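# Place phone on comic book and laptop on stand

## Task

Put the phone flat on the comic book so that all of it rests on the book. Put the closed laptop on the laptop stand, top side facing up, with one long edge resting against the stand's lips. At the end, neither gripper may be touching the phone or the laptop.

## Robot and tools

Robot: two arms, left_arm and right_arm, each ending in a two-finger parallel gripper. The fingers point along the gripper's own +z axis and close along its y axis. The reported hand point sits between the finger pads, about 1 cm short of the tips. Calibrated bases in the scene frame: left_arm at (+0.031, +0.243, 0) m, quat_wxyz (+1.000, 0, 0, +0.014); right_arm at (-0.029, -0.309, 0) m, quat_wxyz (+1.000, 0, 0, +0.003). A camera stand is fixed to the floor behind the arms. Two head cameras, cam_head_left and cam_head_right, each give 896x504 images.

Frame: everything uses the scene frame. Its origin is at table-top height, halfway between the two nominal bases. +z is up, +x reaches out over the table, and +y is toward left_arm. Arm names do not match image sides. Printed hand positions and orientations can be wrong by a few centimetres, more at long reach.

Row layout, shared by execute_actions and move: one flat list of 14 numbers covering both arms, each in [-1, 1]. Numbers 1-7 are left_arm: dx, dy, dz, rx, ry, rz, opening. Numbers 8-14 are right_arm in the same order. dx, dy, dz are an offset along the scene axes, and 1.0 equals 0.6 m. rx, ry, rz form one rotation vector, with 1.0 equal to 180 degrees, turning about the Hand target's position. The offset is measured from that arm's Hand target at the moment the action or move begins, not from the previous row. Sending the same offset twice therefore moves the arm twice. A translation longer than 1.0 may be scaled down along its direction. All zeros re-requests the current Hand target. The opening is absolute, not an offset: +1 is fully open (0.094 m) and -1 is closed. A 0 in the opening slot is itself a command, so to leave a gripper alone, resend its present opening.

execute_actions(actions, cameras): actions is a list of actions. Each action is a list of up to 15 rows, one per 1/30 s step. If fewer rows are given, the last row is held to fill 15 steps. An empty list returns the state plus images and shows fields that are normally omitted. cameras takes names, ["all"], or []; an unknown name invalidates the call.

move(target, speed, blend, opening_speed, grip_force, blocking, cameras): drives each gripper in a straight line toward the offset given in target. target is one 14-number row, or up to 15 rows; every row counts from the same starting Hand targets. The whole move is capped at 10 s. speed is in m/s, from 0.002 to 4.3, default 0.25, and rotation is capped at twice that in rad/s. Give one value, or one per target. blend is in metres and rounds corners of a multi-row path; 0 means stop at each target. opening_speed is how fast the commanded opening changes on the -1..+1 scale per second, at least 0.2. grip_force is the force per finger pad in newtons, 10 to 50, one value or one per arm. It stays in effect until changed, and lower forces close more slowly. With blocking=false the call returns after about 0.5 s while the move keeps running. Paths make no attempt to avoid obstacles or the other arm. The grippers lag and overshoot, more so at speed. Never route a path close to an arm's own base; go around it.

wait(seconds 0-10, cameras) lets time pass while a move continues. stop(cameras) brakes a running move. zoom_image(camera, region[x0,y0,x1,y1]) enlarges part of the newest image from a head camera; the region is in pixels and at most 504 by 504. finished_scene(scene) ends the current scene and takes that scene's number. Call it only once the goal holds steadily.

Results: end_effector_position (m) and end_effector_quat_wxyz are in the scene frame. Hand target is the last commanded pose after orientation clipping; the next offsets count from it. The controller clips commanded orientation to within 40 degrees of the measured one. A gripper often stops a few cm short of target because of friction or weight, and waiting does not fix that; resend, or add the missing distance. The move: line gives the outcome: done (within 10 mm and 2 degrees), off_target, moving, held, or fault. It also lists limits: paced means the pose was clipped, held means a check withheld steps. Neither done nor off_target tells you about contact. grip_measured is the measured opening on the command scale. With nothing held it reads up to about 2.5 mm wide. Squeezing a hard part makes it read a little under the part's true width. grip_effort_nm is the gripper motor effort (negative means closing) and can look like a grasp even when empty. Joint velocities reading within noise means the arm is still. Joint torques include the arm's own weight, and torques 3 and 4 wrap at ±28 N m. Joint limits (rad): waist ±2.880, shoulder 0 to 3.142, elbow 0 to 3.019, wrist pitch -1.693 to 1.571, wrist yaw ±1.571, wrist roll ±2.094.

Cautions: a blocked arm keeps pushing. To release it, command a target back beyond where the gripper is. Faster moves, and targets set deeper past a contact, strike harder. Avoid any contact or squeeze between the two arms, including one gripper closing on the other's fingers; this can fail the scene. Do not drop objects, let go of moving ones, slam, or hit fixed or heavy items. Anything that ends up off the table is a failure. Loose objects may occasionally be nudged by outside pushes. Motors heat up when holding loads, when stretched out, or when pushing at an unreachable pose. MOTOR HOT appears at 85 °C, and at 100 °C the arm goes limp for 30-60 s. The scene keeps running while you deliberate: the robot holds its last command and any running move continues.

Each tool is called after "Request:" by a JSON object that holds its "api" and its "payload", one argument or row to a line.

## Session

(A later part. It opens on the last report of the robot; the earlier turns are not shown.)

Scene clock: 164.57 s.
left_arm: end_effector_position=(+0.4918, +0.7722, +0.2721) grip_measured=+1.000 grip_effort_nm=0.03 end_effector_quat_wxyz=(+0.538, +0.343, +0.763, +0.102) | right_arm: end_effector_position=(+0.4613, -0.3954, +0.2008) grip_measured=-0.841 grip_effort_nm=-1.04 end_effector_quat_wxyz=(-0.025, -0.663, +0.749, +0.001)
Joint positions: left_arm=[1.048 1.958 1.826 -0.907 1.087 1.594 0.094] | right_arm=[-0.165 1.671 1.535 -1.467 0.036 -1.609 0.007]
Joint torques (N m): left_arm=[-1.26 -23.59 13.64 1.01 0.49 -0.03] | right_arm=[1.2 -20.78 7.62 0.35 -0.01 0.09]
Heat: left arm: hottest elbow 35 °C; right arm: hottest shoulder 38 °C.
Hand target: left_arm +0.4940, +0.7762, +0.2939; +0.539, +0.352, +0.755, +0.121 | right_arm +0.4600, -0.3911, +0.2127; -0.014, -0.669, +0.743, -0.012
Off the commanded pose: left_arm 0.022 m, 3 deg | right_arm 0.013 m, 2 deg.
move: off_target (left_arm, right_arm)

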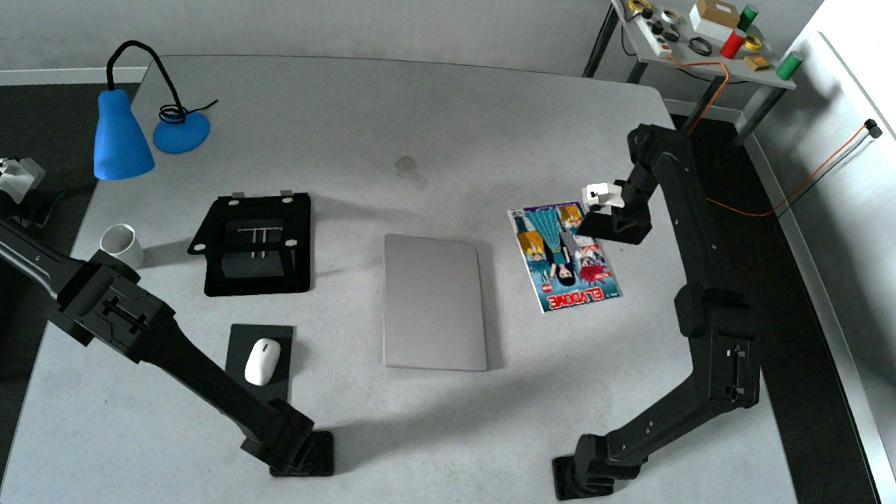

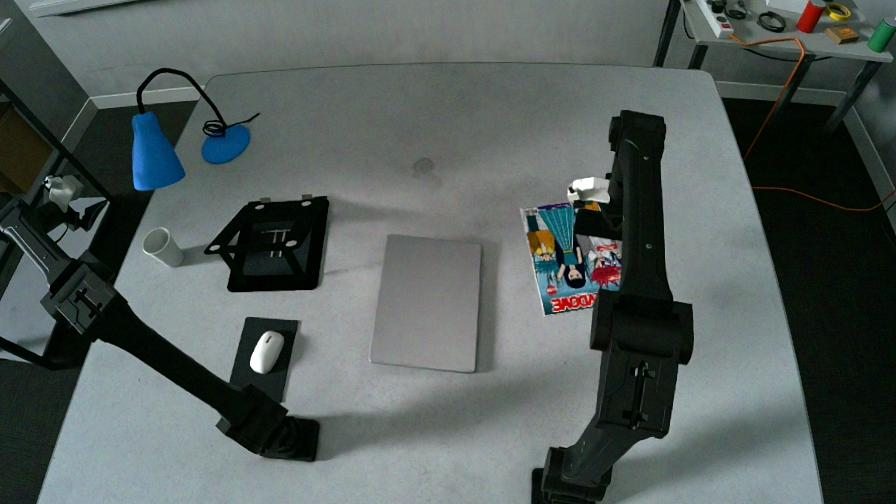

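Request:
{"api": "move", "payload": {
  "target": [0,0,0,0,0,0,1,0.04,0.08,-0.03,-0.036,-0.36,0,-0.95],
  "cameras": ["all"]
}}

Request:
{"api": "zoom_image", "payload": {
  "camera": "cam_head_left",
  "region": [490, 180, 690, 330]
}}

Request:
{"api": "zoom_image", "payload": {
  "camera": "cam_head_right",
  "region": [490, 180, 690, 330]
}}

Scene clock: 172.13 s.
left_arm: end_effector_position=(+0.4918, +0.7722, +0.2721) grip_measured=+1.000 grip_effort_nm=0.02 end_effector_quat_wxyz=(+0.538, +0.343, +0.763, +0.102) | right_arm: end_effector_position=(+0.4822, -0.3492, +0.1864) grip_measured=-0.841 grip_effort_nm=-1.04 end_effector_quat_wxyz=(+0.337, -0.562, +0.641, -0.400)
Joint positions: left_arm=[1.048 1.958 1.826 -0.907 1.087 1.594 0.094] | right_arm=[-0.05 1.272 0.679 0.121 0.096 -1.542 0.007]
Joint torques (N m): left_arm=[-1.9 -22.53 13.7 1.03 0.51 -0.04] | right_arm=[1.38 -11.75 7.84 2.45 0.1 0.28]
Heat: left arm: hottest elbow 35 °C; right arm: hottest shoulder 38 °C.
Hand target: left_arm +0.4940, +0.7762, +0.2939; +0.539, +0.352, +0.755, +0.121 | right_arm +0.4841, -0.3432, +0.1947; +0.350, -0.556, +0.633, -0.408
Off the commanded pose: left_arm 0.022 m, 3 deg | right_arm 0.010 m, 2 deg.
move: off_target (left_arm)

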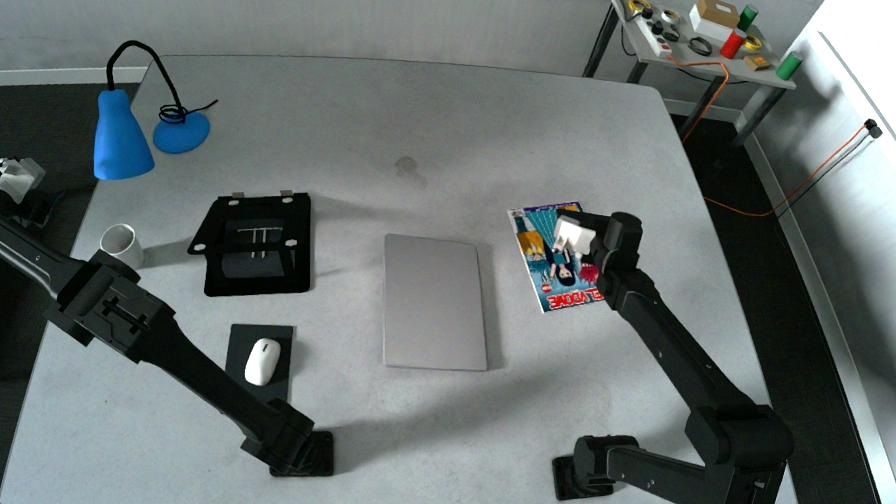

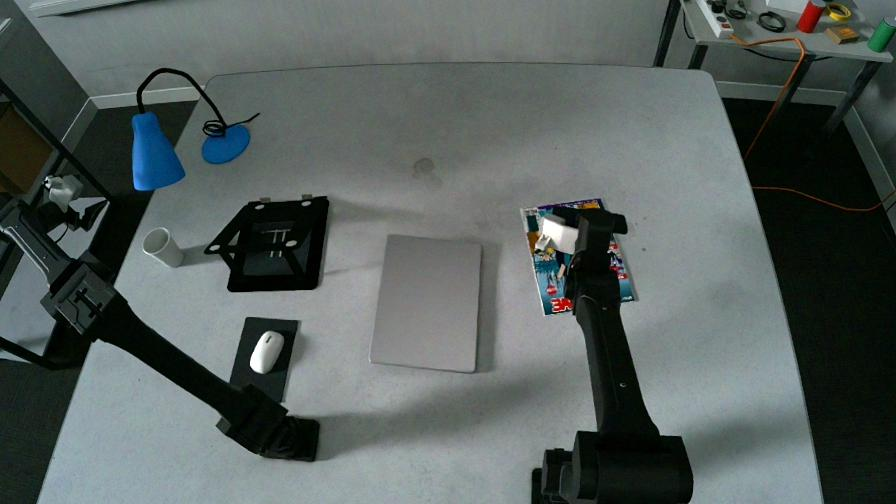

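Scaled by 2.520.

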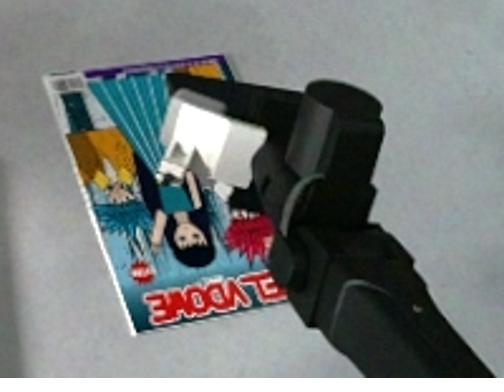

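Scaled by 2.520.

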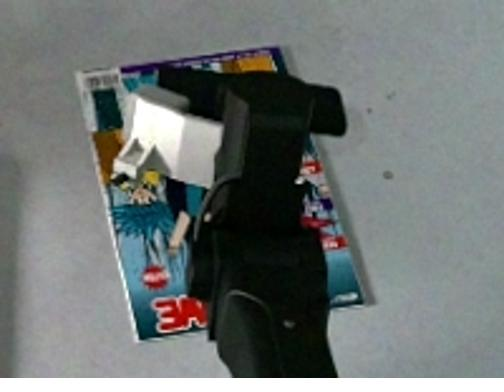

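Request:
{"api": "move", "payload": {
  "target": [0,0,0,0,0,0,1,0,0,-0.215,0,0,0,-0.95],
  "cameras": ["all"]
}}

Request:
{"api": "zoom_image", "payload": {
  "camera": "cam_head_left",
  "region": [490, 180, 690, 330]
}}

Request:
{"api": "zoom_image", "payload": {
  "camera": "cam_head_right",
  "region": [490, 180, 690, 330]
}}

Scene clock: 179.03 s.
left_arm: end_effector_position=(+0.4918, +0.7722, +0.2721) grip_measured=+1.000 grip_effort_nm=0.02 end_effector_quat_wxyz=(+0.538, +0.343, +0.763, +0.102) | right_arm: end_effector_position=(+0.4791, -0.3492, +0.0600) grip_measured=-0.841 grip_effort_nm=-1.04 end_effector_quat_wxyz=(+0.338, -0.561, +0.640, -0.402)
Joint positions: left_arm=[1.048 1.958 1.826 -0.907 1.087 1.594 0.094] | right_arm=[-0.05 1.61 0.541 0.602 0.096 -1.542 0.007]
Joint torques (N m): left_arm=[-1.61 -22.95 13.65 1.14 0.52 -0.06] | right_arm=[1.49 -12.51 5.48 2.41 0.11 0.28]
Heat: left arm: hottest elbow 35 °C; right arm: hottest shoulder 37 °C.
Hand target: left_arm +0.4940, +0.7762, +0.2939; +0.539, +0.352, +0.755, +0.121 | right_arm +0.4840, -0.3433, +0.0656; +0.350, -0.556, +0.634, -0.408
Off the commanded pose: left_arm 0.022 m, 3 deg | right_arm 0.010 m, 2 deg.
move: off_target (left_arm)

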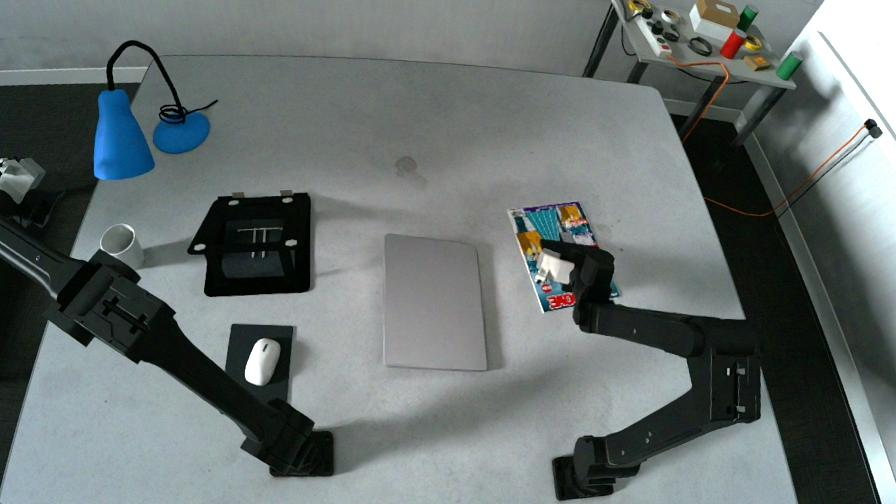

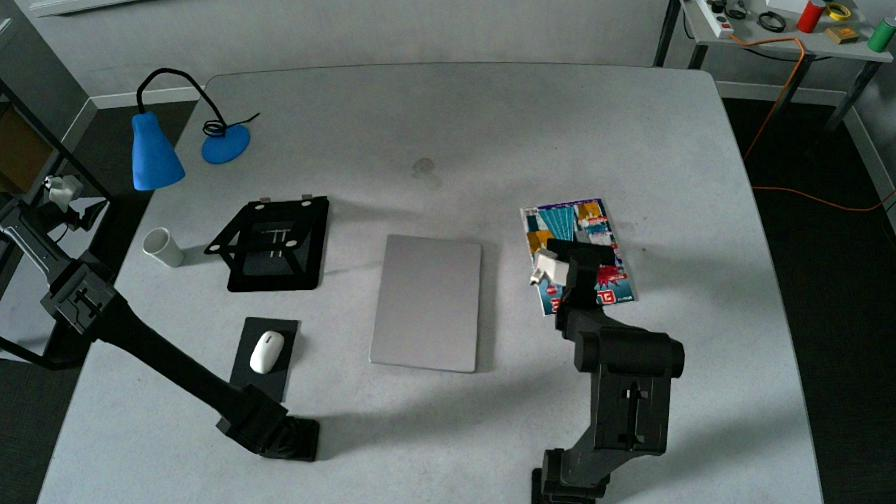

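Scaled by 2.520.

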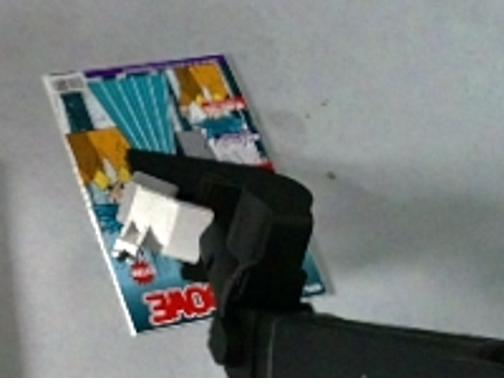

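Scaled by 2.520.

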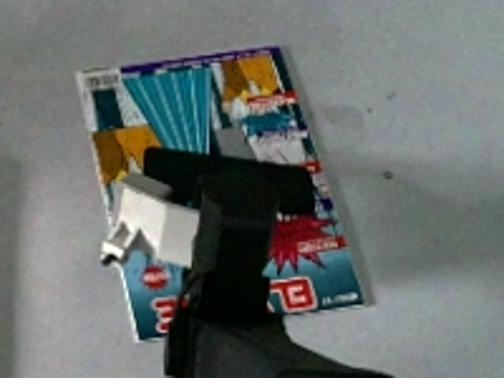

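Request:
{"api": "move", "payload": {
  "target": [0,0,0,0,0,0,1,0.012,0,-0.05,0,0,0,-0.95],
  "speed": 0.06
}}

Request:
{"api": "execute_actions", "payload": {
  "actions": []
}}

Request:
{"api": "zoom_image", "payload": {
  "camera": "cam_head_right",
  "region": [490, 180, 690, 330]
}}

Request:
{"api": "zoom_image", "payload": {
  "camera": "cam_head_left",
  "region": [490, 180, 690, 330]
}}

Scene clock: 184.10 s.
left_arm: end_effector_position=(+0.4918, +0.7722, +0.2721) grip_measured=+1.000 grip_effort_nm=0.03 end_effector_quat_wxyz=(+0.538, +0.343, +0.763, +0.102) | right_arm: end_effector_position=(+0.4829, -0.3489, +0.0341) grip_measured=-0.841 grip_effort_nm=-1.04 end_effector_quat_wxyz=(+0.340, -0.559, +0.638, -0.405)
Joint positions: left_arm=[1.048 1.958 1.826 -0.907 1.087 1.594 0.094] | right_arm=[-0.048 1.713 0.541 0.713 0.098 -1.542 0.007]
Joint torques (N m): left_arm=[-1.44 -23.06 13.65 1.25 0.48 -0.05] | right_arm=[1.38 -12.28 5.57 2.44 0.06 0.28]
Heat: left arm: hottest elbow 35 °C; right arm: hottest shoulder 36 °C.
Hand target: left_arm +0.4940, +0.7762, +0.2939; +0.539, +0.352, +0.755, +0.121 | right_arm +0.4912, -0.3431, +0.0357; +0.350, -0.556, +0.634, -0.408
Off the commanded pose: left_arm 0.022 m, 3 deg | right_arm 0.010 m, 1 deg.
move: off_target (left_arm)

Scene clock: 184.10 s.
left_arm: end_effector_position=(+0.4918, +0.7722, +0.2721) grip_measured=+1.000 grip_effort_nm=0.03 end_effector_quat_wxyz=(+0.538, +0.343, +0.763, +0.102) | right_arm: end_effector_position=(+0.4829, -0.3489, +0.0341) grip_measured=-0.841 grip_effort_nm=-1.04 end_effector_quat_wxyz=(+0.340, -0.559, +0.638, -0.405)
Joint positions: left_arm=[1.048 1.958 1.826 -0.907 1.087 1.594 0.094] | right_arm=[-0.048 1.713 0.541 0.713 0.098 -1.542 0.007]
Joint velocities: within noise
Joint torques (N m): left_arm=[-1.44 -23.06 13.65 1.25 0.48 -0.05] | right_arm=[1.38 -12.28 5.57 2.44 0.06 0.28]
Motor temperatures (°C): left_arm=[23 34 35 24 28 24 27] | right_arm=[27 36 36 25 24 23 27]
Heat: left arm: hottest elbow 35 °C; right arm: hottest shoulder 36 °C.
Hand target: left_arm +0.4940, +0.7762, +0.2939; +0.539, +0.352, +0.755, +0.121 | right_arm +0.4912, -0.3431, +0.0357; +0.350, -0.556, +0.634, -0.408
Tool commands: left_gripper/opening=+1.0 right_gripper/opening=-0.95
Off the commanded pose: left_arm 0.022 m, 3 deg | right_arm 0.010 m, 1 deg.

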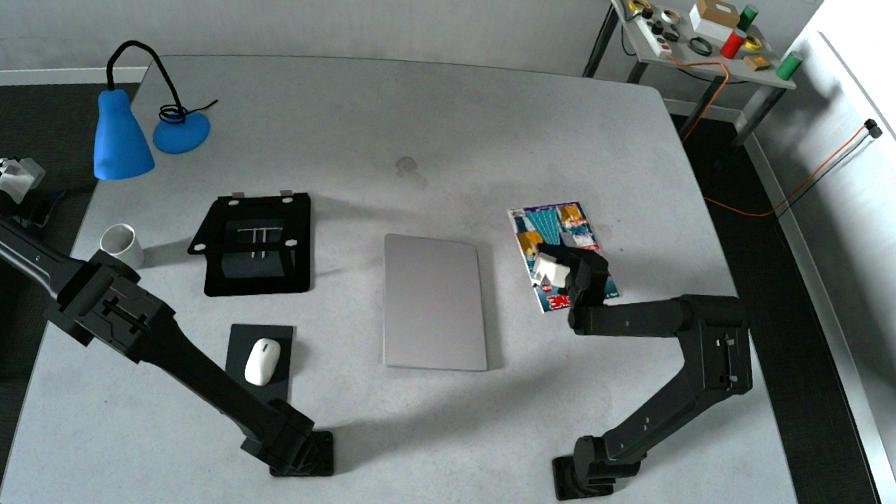

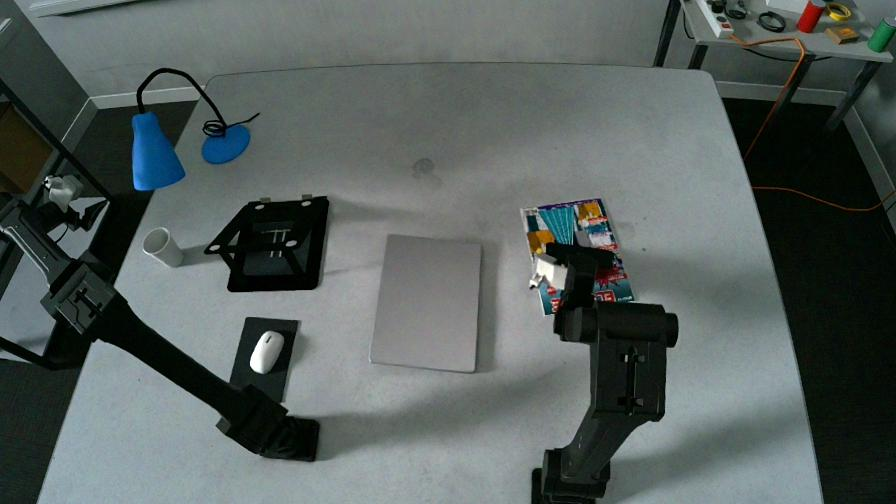

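Scaled by 2.520.

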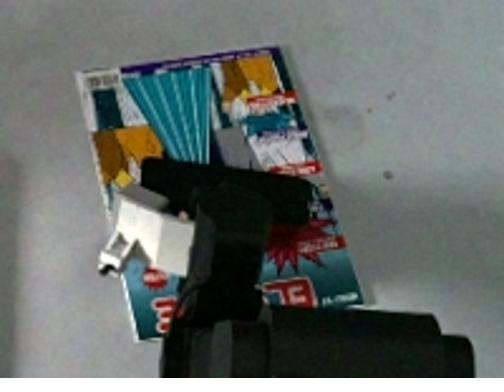

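Scaled by 2.520.

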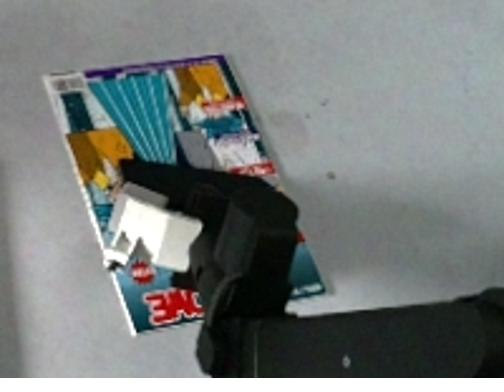

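Request:
{"api": "move", "payload": {
  "target": [0,0,0,0,0,0,1,0,0,-0.015,0,0,0,-0.95],
  "speed": 0.04
}}

Request:
{"api": "move", "payload": {
  "target": [0,0,0,0,0,0,1,0,0,-0.012,0,0,0,-0.95],
  "speed": 0.04
}}

Scene clock: 187.83 s.
left_arm: end_effector_position=(+0.4918, +0.7722, +0.2721) grip_measured=+1.000 grip_effort_nm=0.03 end_effector_quat_wxyz=(+0.538, +0.343, +0.763, +0.102) | right_arm: end_effector_position=(+0.4852, -0.3492, +0.0323) grip_measured=-0.841 grip_effort_nm=-1.04 end_effector_quat_wxyz=(+0.346, -0.555, +0.635, -0.411)
Joint positions: left_arm=[1.048 1.958 1.826 -0.907 1.087 1.594 0.094] | right_arm=[-0.048 1.737 0.541 0.757 0.099 -1.542 0.007]
Joint torques (N m): left_arm=[-1.67 -23.53 13.71 1.1 0.52 -0.02] | right_arm=[1.49 -12.04 5.35 1.88 0 0.29]
Heat: left arm: hottest elbow 35 °C; right arm: hottest shoulder 36 °C.
Hand target: left_arm +0.4940, +0.7762, +0.2939; +0.539, +0.352, +0.755, +0.121 | right_arm +0.4912, -0.3431, +0.0265; +0.350, -0.556, +0.634, -0.408
Off the commanded pose: left_arm 0.022 m, 3 deg | right_arm 0.010 m, 1 deg.
move: off_target (left_arm)

Scene clock: 188.70 s.
left_arm: end_effector_position=(+0.4918, +0.7722, +0.2721) grip_measured=+1.000 grip_effort_nm=0.03 end_effector_quat_wxyz=(+0.538, +0.343, +0.763, +0.102) | right_arm: end_effector_position=(+0.4869, -0.3495, +0.0311) grip_measured=-0.841 grip_effort_nm=-1.04 end_effector_quat_wxyz=(+0.351, -0.552, +0.632, -0.416)
Joint positions: left_arm=[1.048 1.958 1.826 -0.907 1.087 1.594 0.094] | right_arm=[-0.048 1.755 0.541 0.791 0.101 -1.543 0.007]
Joint torques (N m): left_arm=[-1.38 -23.41 13.71 1.13 0.5 -0.06] | right_arm=[1.44 -10.7 5.22 1.68 -0.02 0.29]
Heat: left arm: hottest elbow 35 °C; right arm: hottest shoulder 36 °C.
Hand target: left_arm +0.4940, +0.7762, +0.2939; +0.539, +0.352, +0.755, +0.121 | right_arm +0.4912, -0.3431, +0.0195; +0.350, -0.556, +0.633, -0.408
Off the commanded pose: left_arm 0.022 m, 3 deg | right_arm 0.014 m, 1 deg.
move: off_target (left_arm, right_arm)

Request:
{"api": "move", "payload": {
  "target": [0,0,0,0,0,0,1,0,0,-0.01,-0.007,-0.066,0,-0.95],
  "speed": 0.04
}}

Scene clock: 194.20 s.
left_arm: end_effector_position=(+0.4918, +0.7722, +0.2721) grip_measured=+1.000 grip_effort_nm=0.03 end_effector_quat_wxyz=(+0.538, +0.343, +0.763, +0.102) | right_arm: end_effector_position=(+0.5014, -0.3504, +0.0442) grip_measured=-0.841 grip_effort_nm=-1.04 end_effector_quat_wxyz=(+0.421, -0.499, +0.577, -0.491)
Joint positions: left_arm=[1.048 1.958 1.826 -0.907 1.087 1.594 0.094] | right_arm=[-0.047 1.932 0.541 1.225 0.106 -1.557 0.007]
Joint torques (N m): left_arm=[-1.85 -22.77 13.57 1.07 0.5 0.02] | right_arm=[1.49 -10.64 1.7 1.63 0.03 0.28]
Heat: left arm: hottest elbow 35 °C; right arm: hottest shoulder 36 °C.
Hand target: left_arm +0.4940, +0.7762, +0.2939; +0.539, +0.352, +0.755, +0.121 | right_arm +0.4912, -0.3431, +0.0134; +0.408, -0.515, +0.589, -0.470
Off the commanded pose: left_arm 0.022 m, 3 deg | right_arm 0.033 m, 4 deg.
move: off_target (left_arm, right_arm)

Request:
{"api": "move", "payload": {
  "target": [
    [0,0,0,0,0,0,1,0,0,0.05,0,0,0,-0.95],
    [0,0,0,0,0,0,1,0,0,0.045,0.007,0.075,0,-0.95]
  ],
  "speed": 0.1,
  "cameras": ["all"]
}}

Request:
{"api": "zoom_image", "payload": {
  "camera": "cam_head_right",
  "region": [490, 180, 690, 330]
}}

Request:
{"api": "zoom_image", "payload": {
  "camera": "cam_head_left",
  "region": [490, 180, 690, 330]
}}

Scene clock: 201.33 s.
left_arm: end_effector_position=(+0.4918, +0.7722, +0.2721) grip_measured=+1.000 grip_effort_nm=0.02 end_effector_quat_wxyz=(+0.538, +0.343, +0.763, +0.102) | right_arm: end_effector_position=(+0.4800, -0.3490, +0.0328) grip_measured=-0.841 grip_effort_nm=-1.04 end_effector_quat_wxyz=(+0.333, -0.564, +0.641, -0.402)
Joint positions: left_arm=[1.048 1.958 1.826 -0.907 1.087 1.594 0.094] | right_arm=[-0.047 1.703 0.539 0.688 0.103 -1.548 0.007]
Joint torques (N m): left_arm=[-1.96 -23.12 13.5 1.01 0.54 0] | right_arm=[1.44 -14.04 6.48 0.76 -0.11 0.32]
Heat: left arm: hottest elbow 35 °C; right arm: hottest shoulder 35 °C.
Hand target: left_arm +0.4940, +0.7762, +0.2939; +0.539, +0.352, +0.755, +0.121 | right_arm +0.4913, -0.3431, +0.0405; +0.342, -0.562, +0.638, -0.400
Off the commanded pose: left_arm 0.022 m, 3 deg | right_arm 0.015 m, 1 deg.
move: off_target (left_arm, right_arm)

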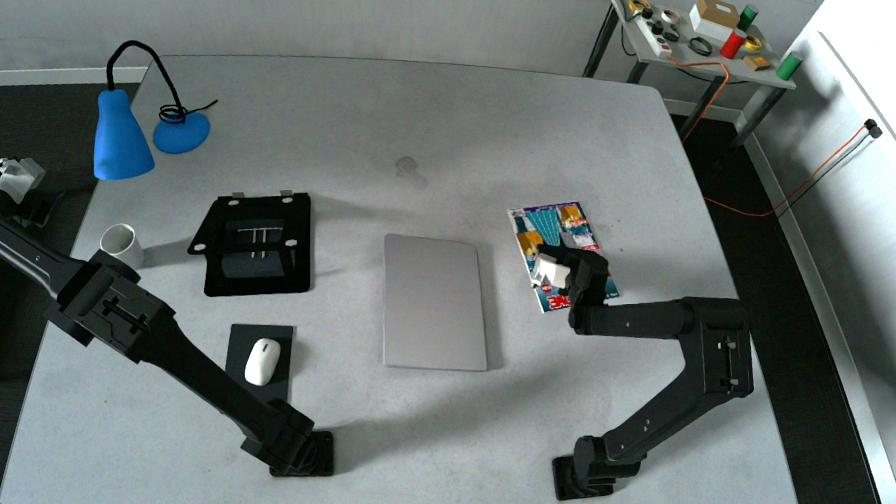

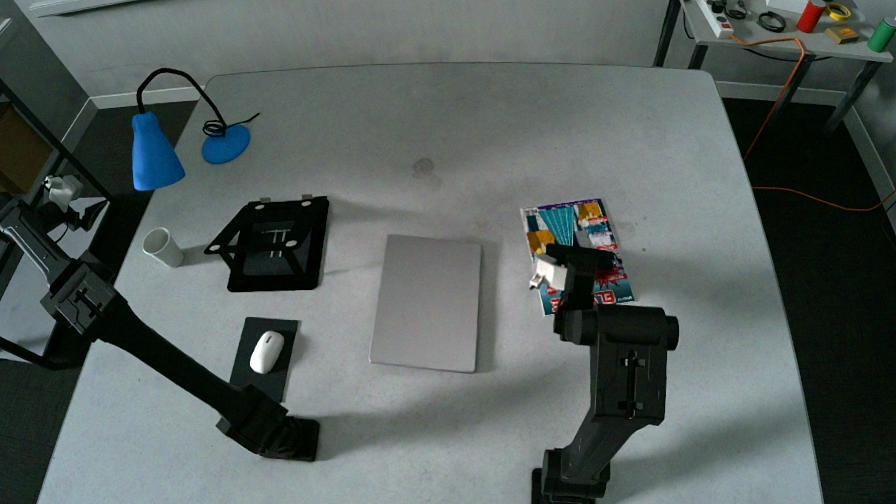

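Scaled by 2.520.

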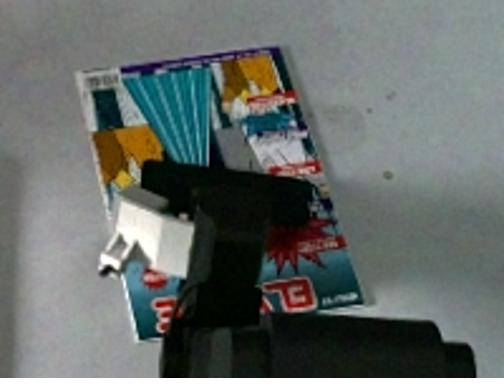

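Scaled by 2.520.

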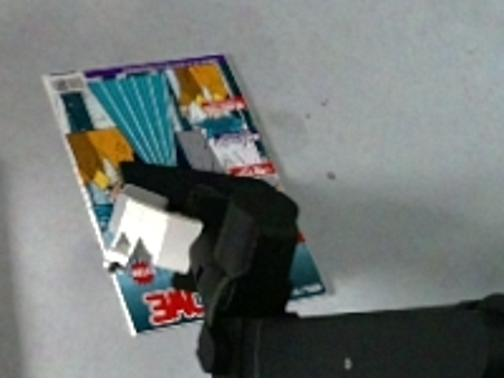

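Request:
{"api": "move", "payload": {
  "target": [0,0,0,0,0,0,1,-0.015,-0.01,-0.02,0,0,0,-0.5],
  "opening_speed": 0.2,
  "cameras": ["all"]
}}

Request:
{"api": "zoom_image", "payload": {
  "camera": "cam_head_right",
  "region": [490, 180, 690, 330]
}}

Request:
{"api": "zoom_image", "payload": {
  "camera": "cam_head_left",
  "region": [490, 180, 690, 330]
}}

Scene clock: 206.43 s.
left_arm: end_effector_position=(+0.4918, +0.7722, +0.2721) grip_measured=+1.000 grip_effort_nm=0.02 end_effector_quat_wxyz=(+0.538, +0.343, +0.763, +0.102) | right_arm: end_effector_position=(+0.4810, -0.3461, +0.0313) grip_measured=-0.502 grip_effort_nm=0.06 end_effector_quat_wxyz=(+0.339, -0.566, +0.637, -0.398)
Joint positions: left_arm=[1.048 1.958 1.826 -0.907 1.087 1.594 0.094] | right_arm=[-0.047 1.712 0.539 0.7 0.086 -1.548 0.023]
Joint velocities: left_arm=[0.005 0.015 0.007 -0.007 -0.022 -0.154 0] | right_arm=[within noise]
Joint torques (N m): left_arm=[-0.85 -22.65 13.79 1.06 0.53 -0.06] | right_arm=[0.09 -12.28 4.59 2.19 -0.05 0.25]
Heat: left arm: hottest elbow 35 °C; right arm: hottest shoulder 35 °C.
Hand target: left_arm +0.4940, +0.7762, +0.2939; +0.539, +0.352, +0.755, +0.121 | right_arm +0.4823, -0.3492, +0.0285; +0.342, -0.562, +0.638, -0.400
Off the commanded pose: left_arm 0.022 m, 3 deg | right_arm 0.004 m, 1 deg.
move: off_target (left_arm)

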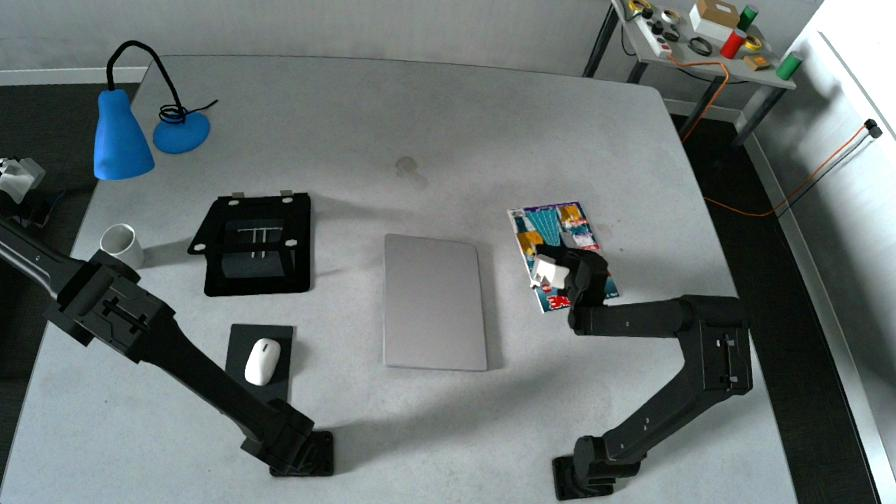

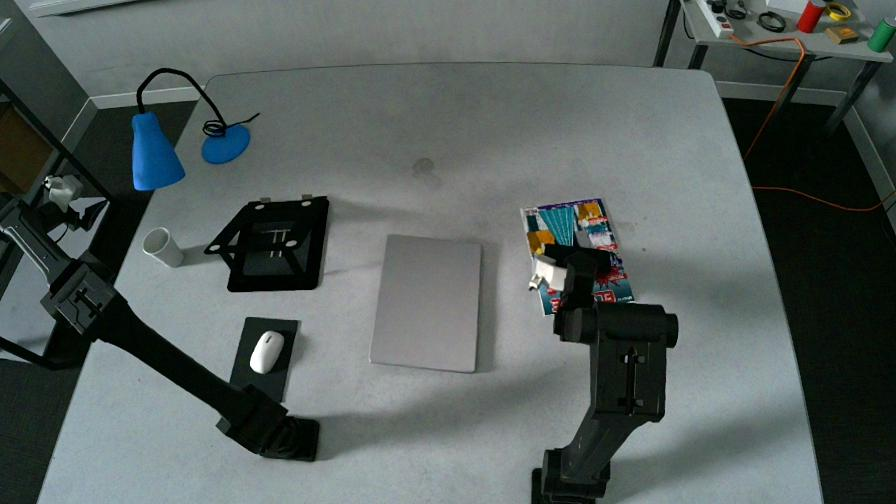

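Scaled by 2.520.

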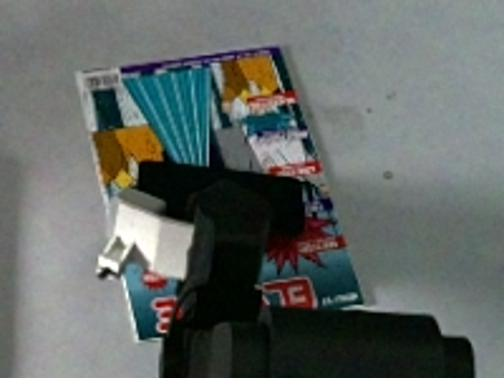

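Scaled by 2.520.

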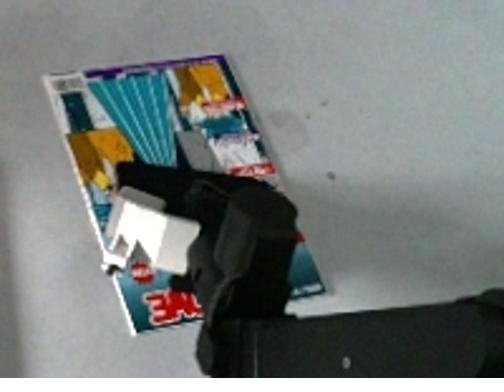

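Request:
{"api": "move", "payload": {
  "target": [0,0,0,0,0,0,1,-0.13,0.02,0.058,0,0,0,-0.5],
  "speed": 0.1,
  "cameras": ["all"]
}}

Request:
{"api": "zoom_image", "payload": {
  "camera": "cam_head_right",
  "region": [490, 180, 690, 330]
}}

Request:
{"api": "zoom_image", "payload": {
  "camera": "cam_head_left",
  "region": [490, 180, 690, 330]
}}

Scene clock: 211.90 s.
left_arm: end_effector_position=(+0.4918, +0.7722, +0.2721) grip_measured=+1.000 grip_effort_nm=0.02 end_effector_quat_wxyz=(+0.538, +0.343, +0.763, +0.102) | right_arm: end_effector_position=(+0.4094, -0.3427, +0.0635) grip_measured=-0.501 grip_effort_nm=0.06 end_effector_quat_wxyz=(+0.340, -0.560, +0.638, -0.405)
Joint positions: left_arm=[1.048 1.958 1.826 -0.907 1.087 1.594 0.094] | right_arm=[-0.038 1.456 0.351 0.645 0.107 -1.539 0.023]
Joint torques (N m): left_arm=[-1.32 -23.53 13.68 1.06 0.46 -0.06] | right_arm=[1.44 -11.16 4.18 1.1 0.09 0.31]
Heat: left arm: hottest elbow 35 °C; right arm: hottest shoulder 35 °C.
Hand target: left_arm +0.4940, +0.7762, +0.2939; +0.539, +0.352, +0.755, +0.121 | right_arm +0.4043, -0.3371, +0.0634; +0.342, -0.562, +0.638, -0.400
Off the commanded pose: left_arm 0.022 m, 3 deg | right_arm 0.008 m, 1 deg.
move: off_target (left_arm)

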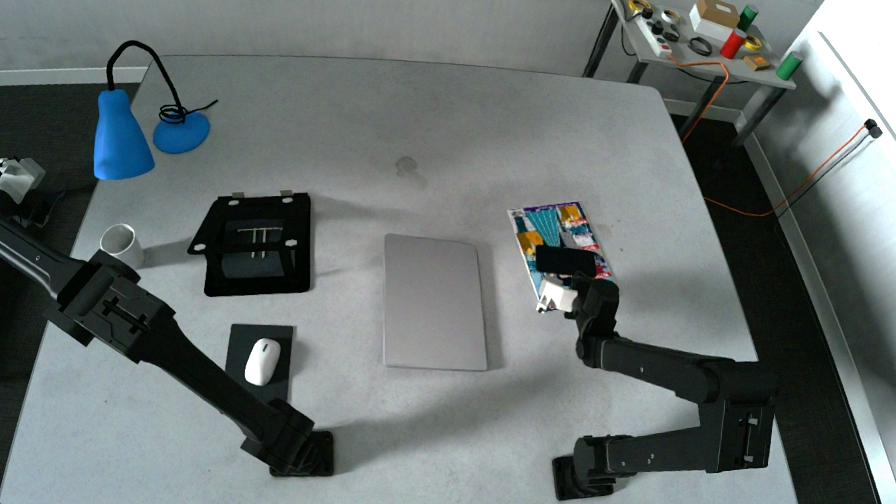

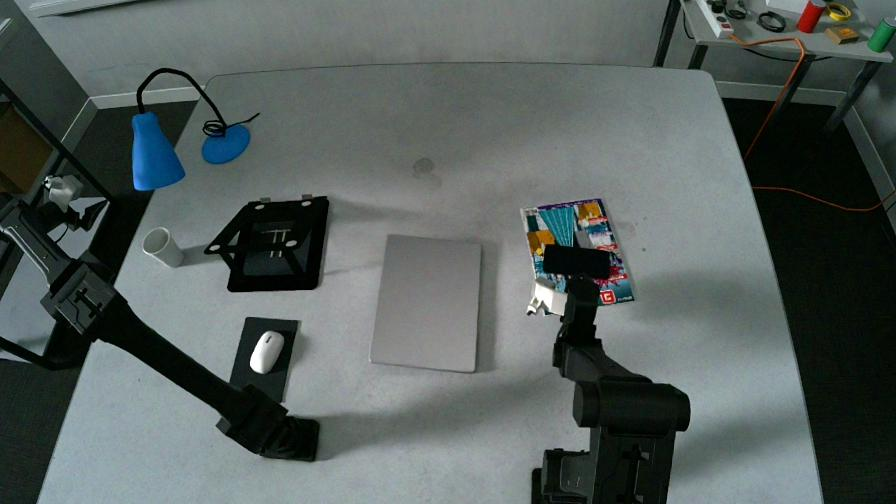

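Scaled by 2.520.

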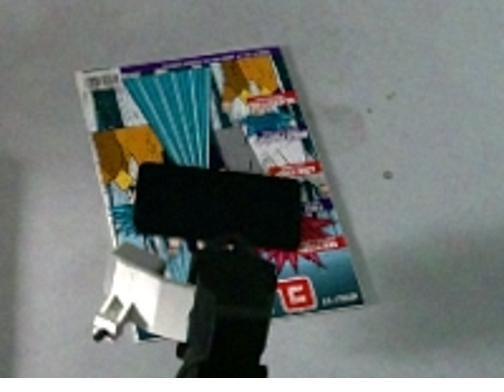

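Scaled by 2.520.

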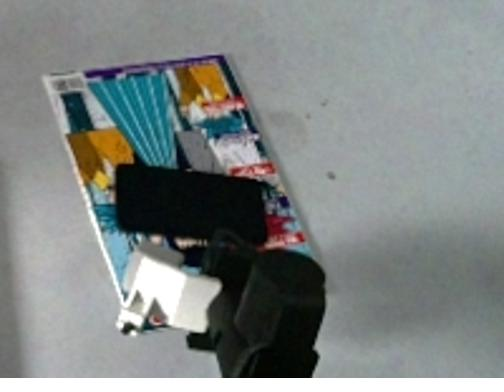

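Request:
{"api": "move", "payload": {
  "target": [
    [0,0,0,0,0,0,1,-0.1,0.0,0.08,0,0,0,-0.5],
    [0,0,0,0,0,0,1,-0.1,0,0.3,0.036,0.36,0,-0.5]
  ],
  "blend": [0.03,0]
}}

Request:
{"api": "move", "payload": {
  "target": [0,0,0,0,0,0,1,0.25,0.26,0,0,0,-0.46,-1],
  "cameras": ["all"]
}}

Scene clock: 257.03 s.
left_arm: end_effector_position=(+0.4918, +0.7722, +0.2721) grip_measured=+1.000 grip_effort_nm=0.03 end_effector_quat_wxyz=(+0.538, +0.343, +0.763, +0.102) | right_arm: end_effector_position=(+0.3268, -0.3321, +0.2274) grip_measured=-0.501 grip_effort_nm=0.06 end_effector_quat_wxyz=(-0.035, -0.675, +0.737, +0.008)
Joint positions: left_arm=[1.048 1.958 1.826 -0.907 1.087 1.594 0.094] | right_arm=[-0.049 1.314 1.211 -1.529 0.039 -1.526 0.023]
Joint torques (N m): left_arm=[-1.32 -23.47 13.64 1.32 0.5 -0.11] | right_arm=[-0.32 -9.93 12.56 -0.35 -0.09 0.16]
Heat: left arm: hottest elbow 35 °C; right arm: hottest shoulder 33 °C.
Hand target: left_arm +0.4940, +0.7762, +0.2939; +0.539, +0.352, +0.755, +0.121 | right_arm +0.3443, -0.3373, +0.2433; -0.024, -0.669, +0.742, -0.002
Off the commanded pose: left_arm 0.022 m, 3 deg | right_arm 0.024 m, 2 deg.
move: off_target (left_arm, right_arm)

Scene clock: 260.90 s.
left_arm: end_effector_position=(+0.4918, +0.7722, +0.2721) grip_measured=+1.000 grip_effort_nm=0.02 end_effector_quat_wxyz=(+0.538, +0.343, +0.763, +0.102) | right_arm: end_effector_position=(+0.4787, -0.1904, +0.2345) grip_measured=-0.991 grip_effort_nm=-0.50 end_effector_quat_wxyz=(-0.030, -0.009, +0.999, +0.013)
Joint positions: left_arm=[1.048 1.958 1.826 -0.907 1.087 1.594 0.094] | right_arm=[0.213 1.741 1.714 -1.597 -0.039 0.198 0]
Joint torques (N m): left_arm=[-1.67 -23.53 13.82 1.06 0.44 -0.01] | right_arm=[1.26 -17.26 12.75 -0.29 0.07 0.24]
Heat: left arm: hottest elbow 35 °C; right arm: hottest shoulder 34 °C.
Hand target: left_arm +0.4940, +0.7762, +0.2939; +0.539, +0.352, +0.755, +0.121 | right_arm +0.4943, -0.1811, +0.2433; -0.019, -0.011, +1.000, +0.015
Off the commanded pose: left_arm 0.022 m, 3 deg | right_arm 0.020 m, 1 deg.
move: off_target (left_arm, right_arm)

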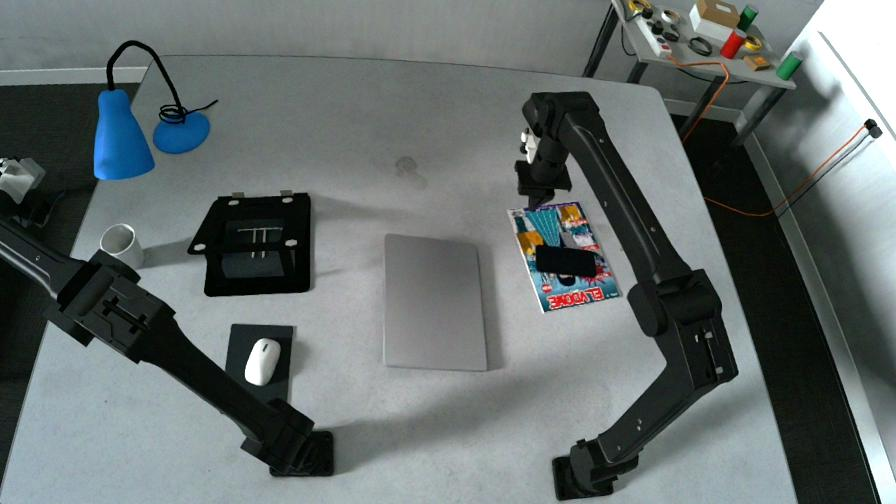

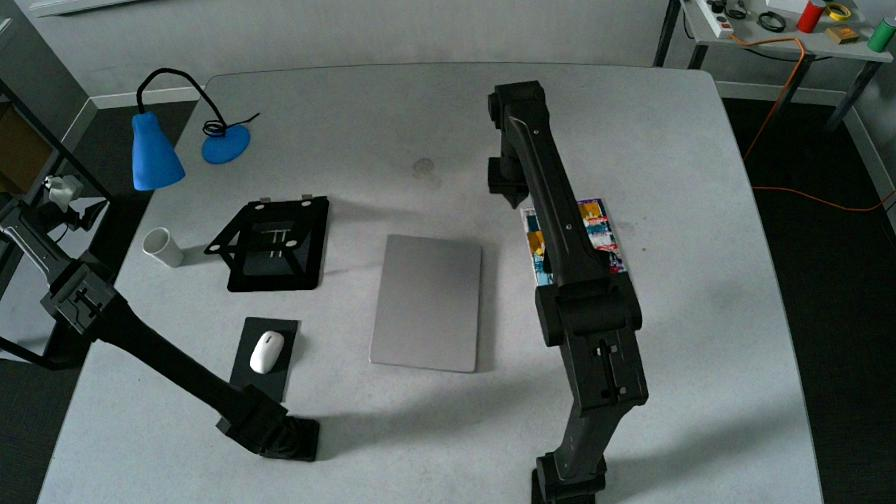

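Request:
{"api": "move", "payload": {
  "target": [0,0,0,0,0,0,1,-0.06,0.03,-0.26,0,0,0,-1],
  "cameras": ["all"]
}}

Request:
{"api": "zoom_image", "payload": {
  "camera": "cam_head_left",
  "region": [450, 170, 610, 310]
}}

Request:
{"api": "zoom_image", "payload": {
  "camera": "cam_head_right",
  "region": [450, 170, 610, 310]
}}

Scene clock: 266.23 s.
left_arm: end_effector_position=(+0.4918, +0.7722, +0.2721) grip_measured=+1.000 grip_effort_nm=0.03 end_effector_quat_wxyz=(+0.538, +0.343, +0.763, +0.102) | right_arm: end_effector_position=(+0.4615, -0.1681, +0.1022) grip_measured=-0.991 grip_effort_nm=-0.50 end_effector_quat_wxyz=(-0.009, -0.010, +1.000, +0.018)
Joint positions: left_arm=[1.048 1.958 1.826 -0.907 1.087 1.594 0.094] | right_arm=[0.263 1.753 1.376 -1.202 -0.039 0.248 0]
Joint torques (N m): left_arm=[-1.44 -23.41 13.89 1.13 0.53 -0.07] | right_arm=[1.32 -16.62 6.99 0.5 0.04 0.22]
Heat: left arm: hottest elbow 36 °C; right arm: hottest elbow 35 °C.
Hand target: left_arm +0.4940, +0.7762, +0.2939; +0.539, +0.352, +0.755, +0.121 | right_arm +0.4583, -0.1631, +0.0874; -0.019, -0.011, +1.000, +0.015
Off the commanded pose: left_arm 0.022 m, 3 deg | right_arm 0.016 m, 1 deg.
move: off_target (left_arm, right_arm)

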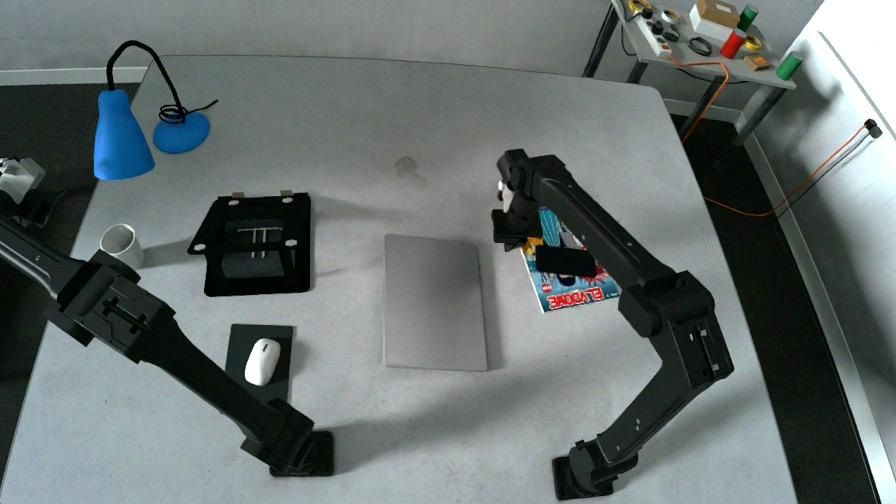

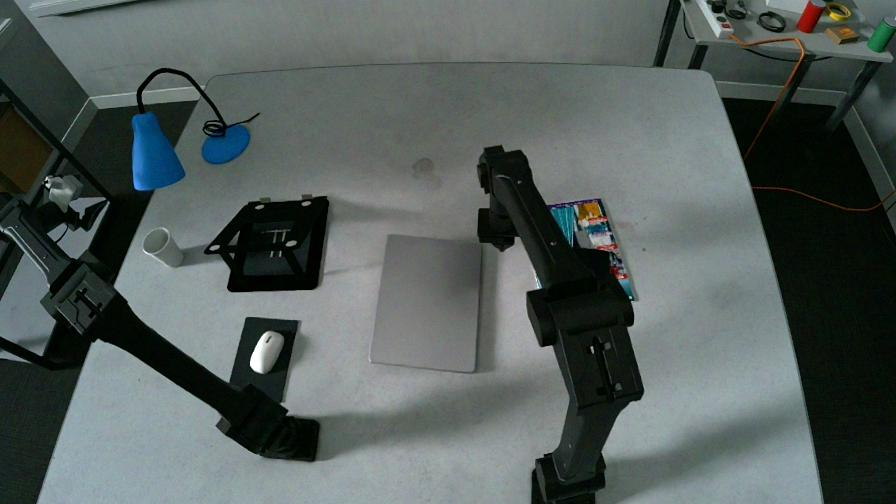

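Scaled by 3.150.

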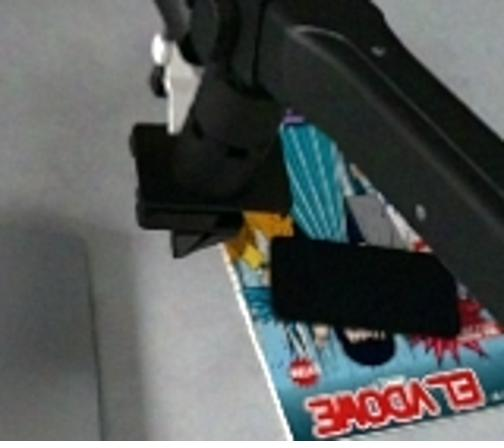

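Scaled by 3.150.

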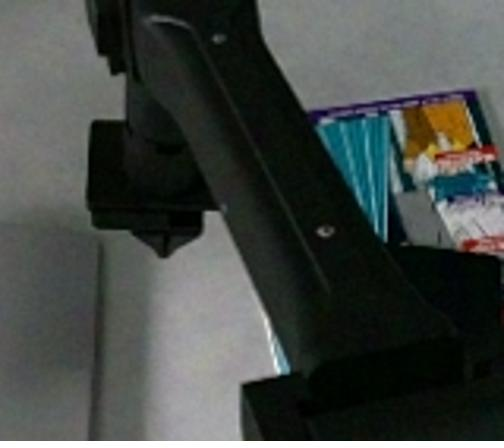

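Request:
{"api": "move", "payload": {
  "target": [0,0,0,0,0,0,1,0,0,-0.125,0,0,0,-1],
  "speed": 0.12
}}

Scene clock: 271.27 s.
left_arm: end_effector_position=(+0.4918, +0.7722, +0.2721) grip_measured=+1.000 grip_effort_nm=0.02 end_effector_quat_wxyz=(+0.538, +0.343, +0.763, +0.102) | right_arm: end_effector_position=(+0.4629, -0.1677, +0.0261) grip_measured=-0.991 grip_effort_nm=-0.50 end_effector_quat_wxyz=(-0.010, -0.010, +1.000, +0.017)
Joint positions: left_arm=[1.048 1.958 1.826 -0.907 1.087 1.594 0.094] | right_arm=[0.263 1.847 1.288 -1.022 -0.039 0.249 0]
Joint torques (N m): left_arm=[-1.08 -23.18 13.79 1.1 0.54 -0.01] | right_arm=[1.38 -18.02 6.32 0.43 0.04 0.22]
Heat: left arm: hottest elbow 36 °C; right arm: hottest shoulder 34 °C.
Hand target: left_arm +0.4940, +0.7762, +0.2939; +0.539, +0.352, +0.755, +0.121 | right_arm +0.4582, -0.1631, +0.0123; -0.019, -0.011, +1.000, +0.015
Off the commanded pose: left_arm 0.022 m, 3 deg | right_arm 0.015 m, 1 deg.
move: off_target (left_arm, right_arm)

Request:
{"api": "move", "payload": {
  "target": [
    [0,0,0,0,0,0,1,0.003,0.083,0.012,0,0,0,-1],
    [0,0,0,0,0,0,1,0.061,0.228,0.012,0,0,0.11,-1],
    [0,0,0,0,0,0,1,0.066,0.385,0.012,0,0,0.22,-1]
  ],
  "speed": 0.1,
  "blend": [0.03,0.03,0],
  "cameras": ["all"]
}}

Scene clock: 282.03 s.
left_arm: end_effector_position=(+0.4918, +0.7722, +0.2721) grip_measured=+1.000 grip_effort_nm=0.02 end_effector_quat_wxyz=(+0.538, +0.343, +0.763, +0.102) | right_arm: end_effector_position=(+0.4937, +0.0449, +0.0209) grip_measured=-0.991 grip_effort_nm=-0.49 end_effector_quat_wxyz=(-0.027, -0.335, +0.942, +0.003)
Joint positions: left_arm=[1.048 1.958 1.826 -0.907 1.087 1.594 0.094] | right_arm=[0.586 2.159 1.785 -1.248 -0.019 -0.092 0]
Joint torques (N m): left_arm=[-1.2 -23.06 13.75 1.13 0.52 -0.04] | right_arm=[2.26 -22.59 11.77 -0.42 -0.25 0.14]
Heat: left arm: hottest elbow 36 °C; right arm: hottest elbow 35 °C.
Hand target: left_arm +0.4940, +0.7762, +0.2939; +0.539, +0.352, +0.755, +0.121 | right_arm +0.4979, +0.0678, +0.0194; -0.023, -0.349, +0.937, +0.007
Off the commanded pose: left_arm 0.022 m, 3 deg | right_arm 0.023 m, 2 deg.
move: off_target (left_arm, right_arm); blend cut to 0.0253 m at target 1

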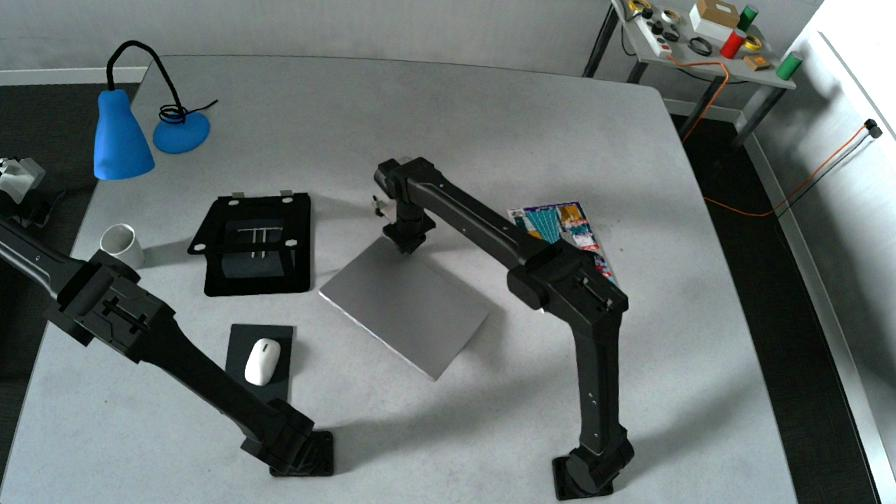

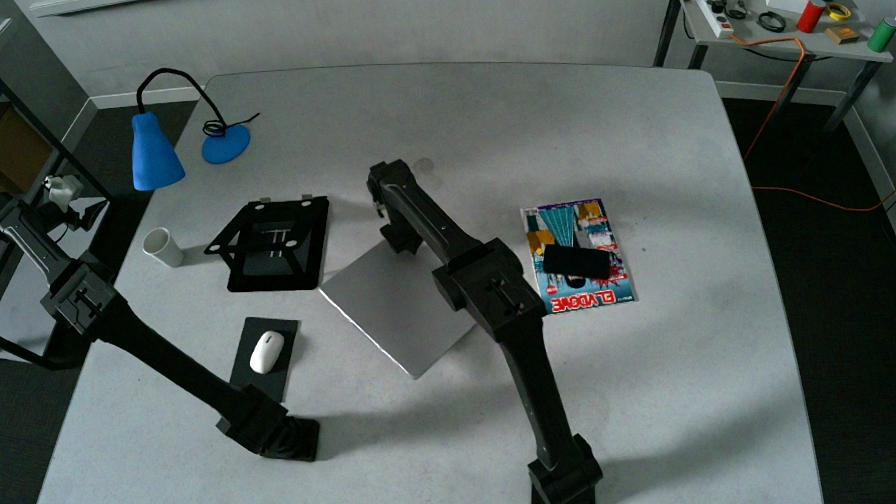

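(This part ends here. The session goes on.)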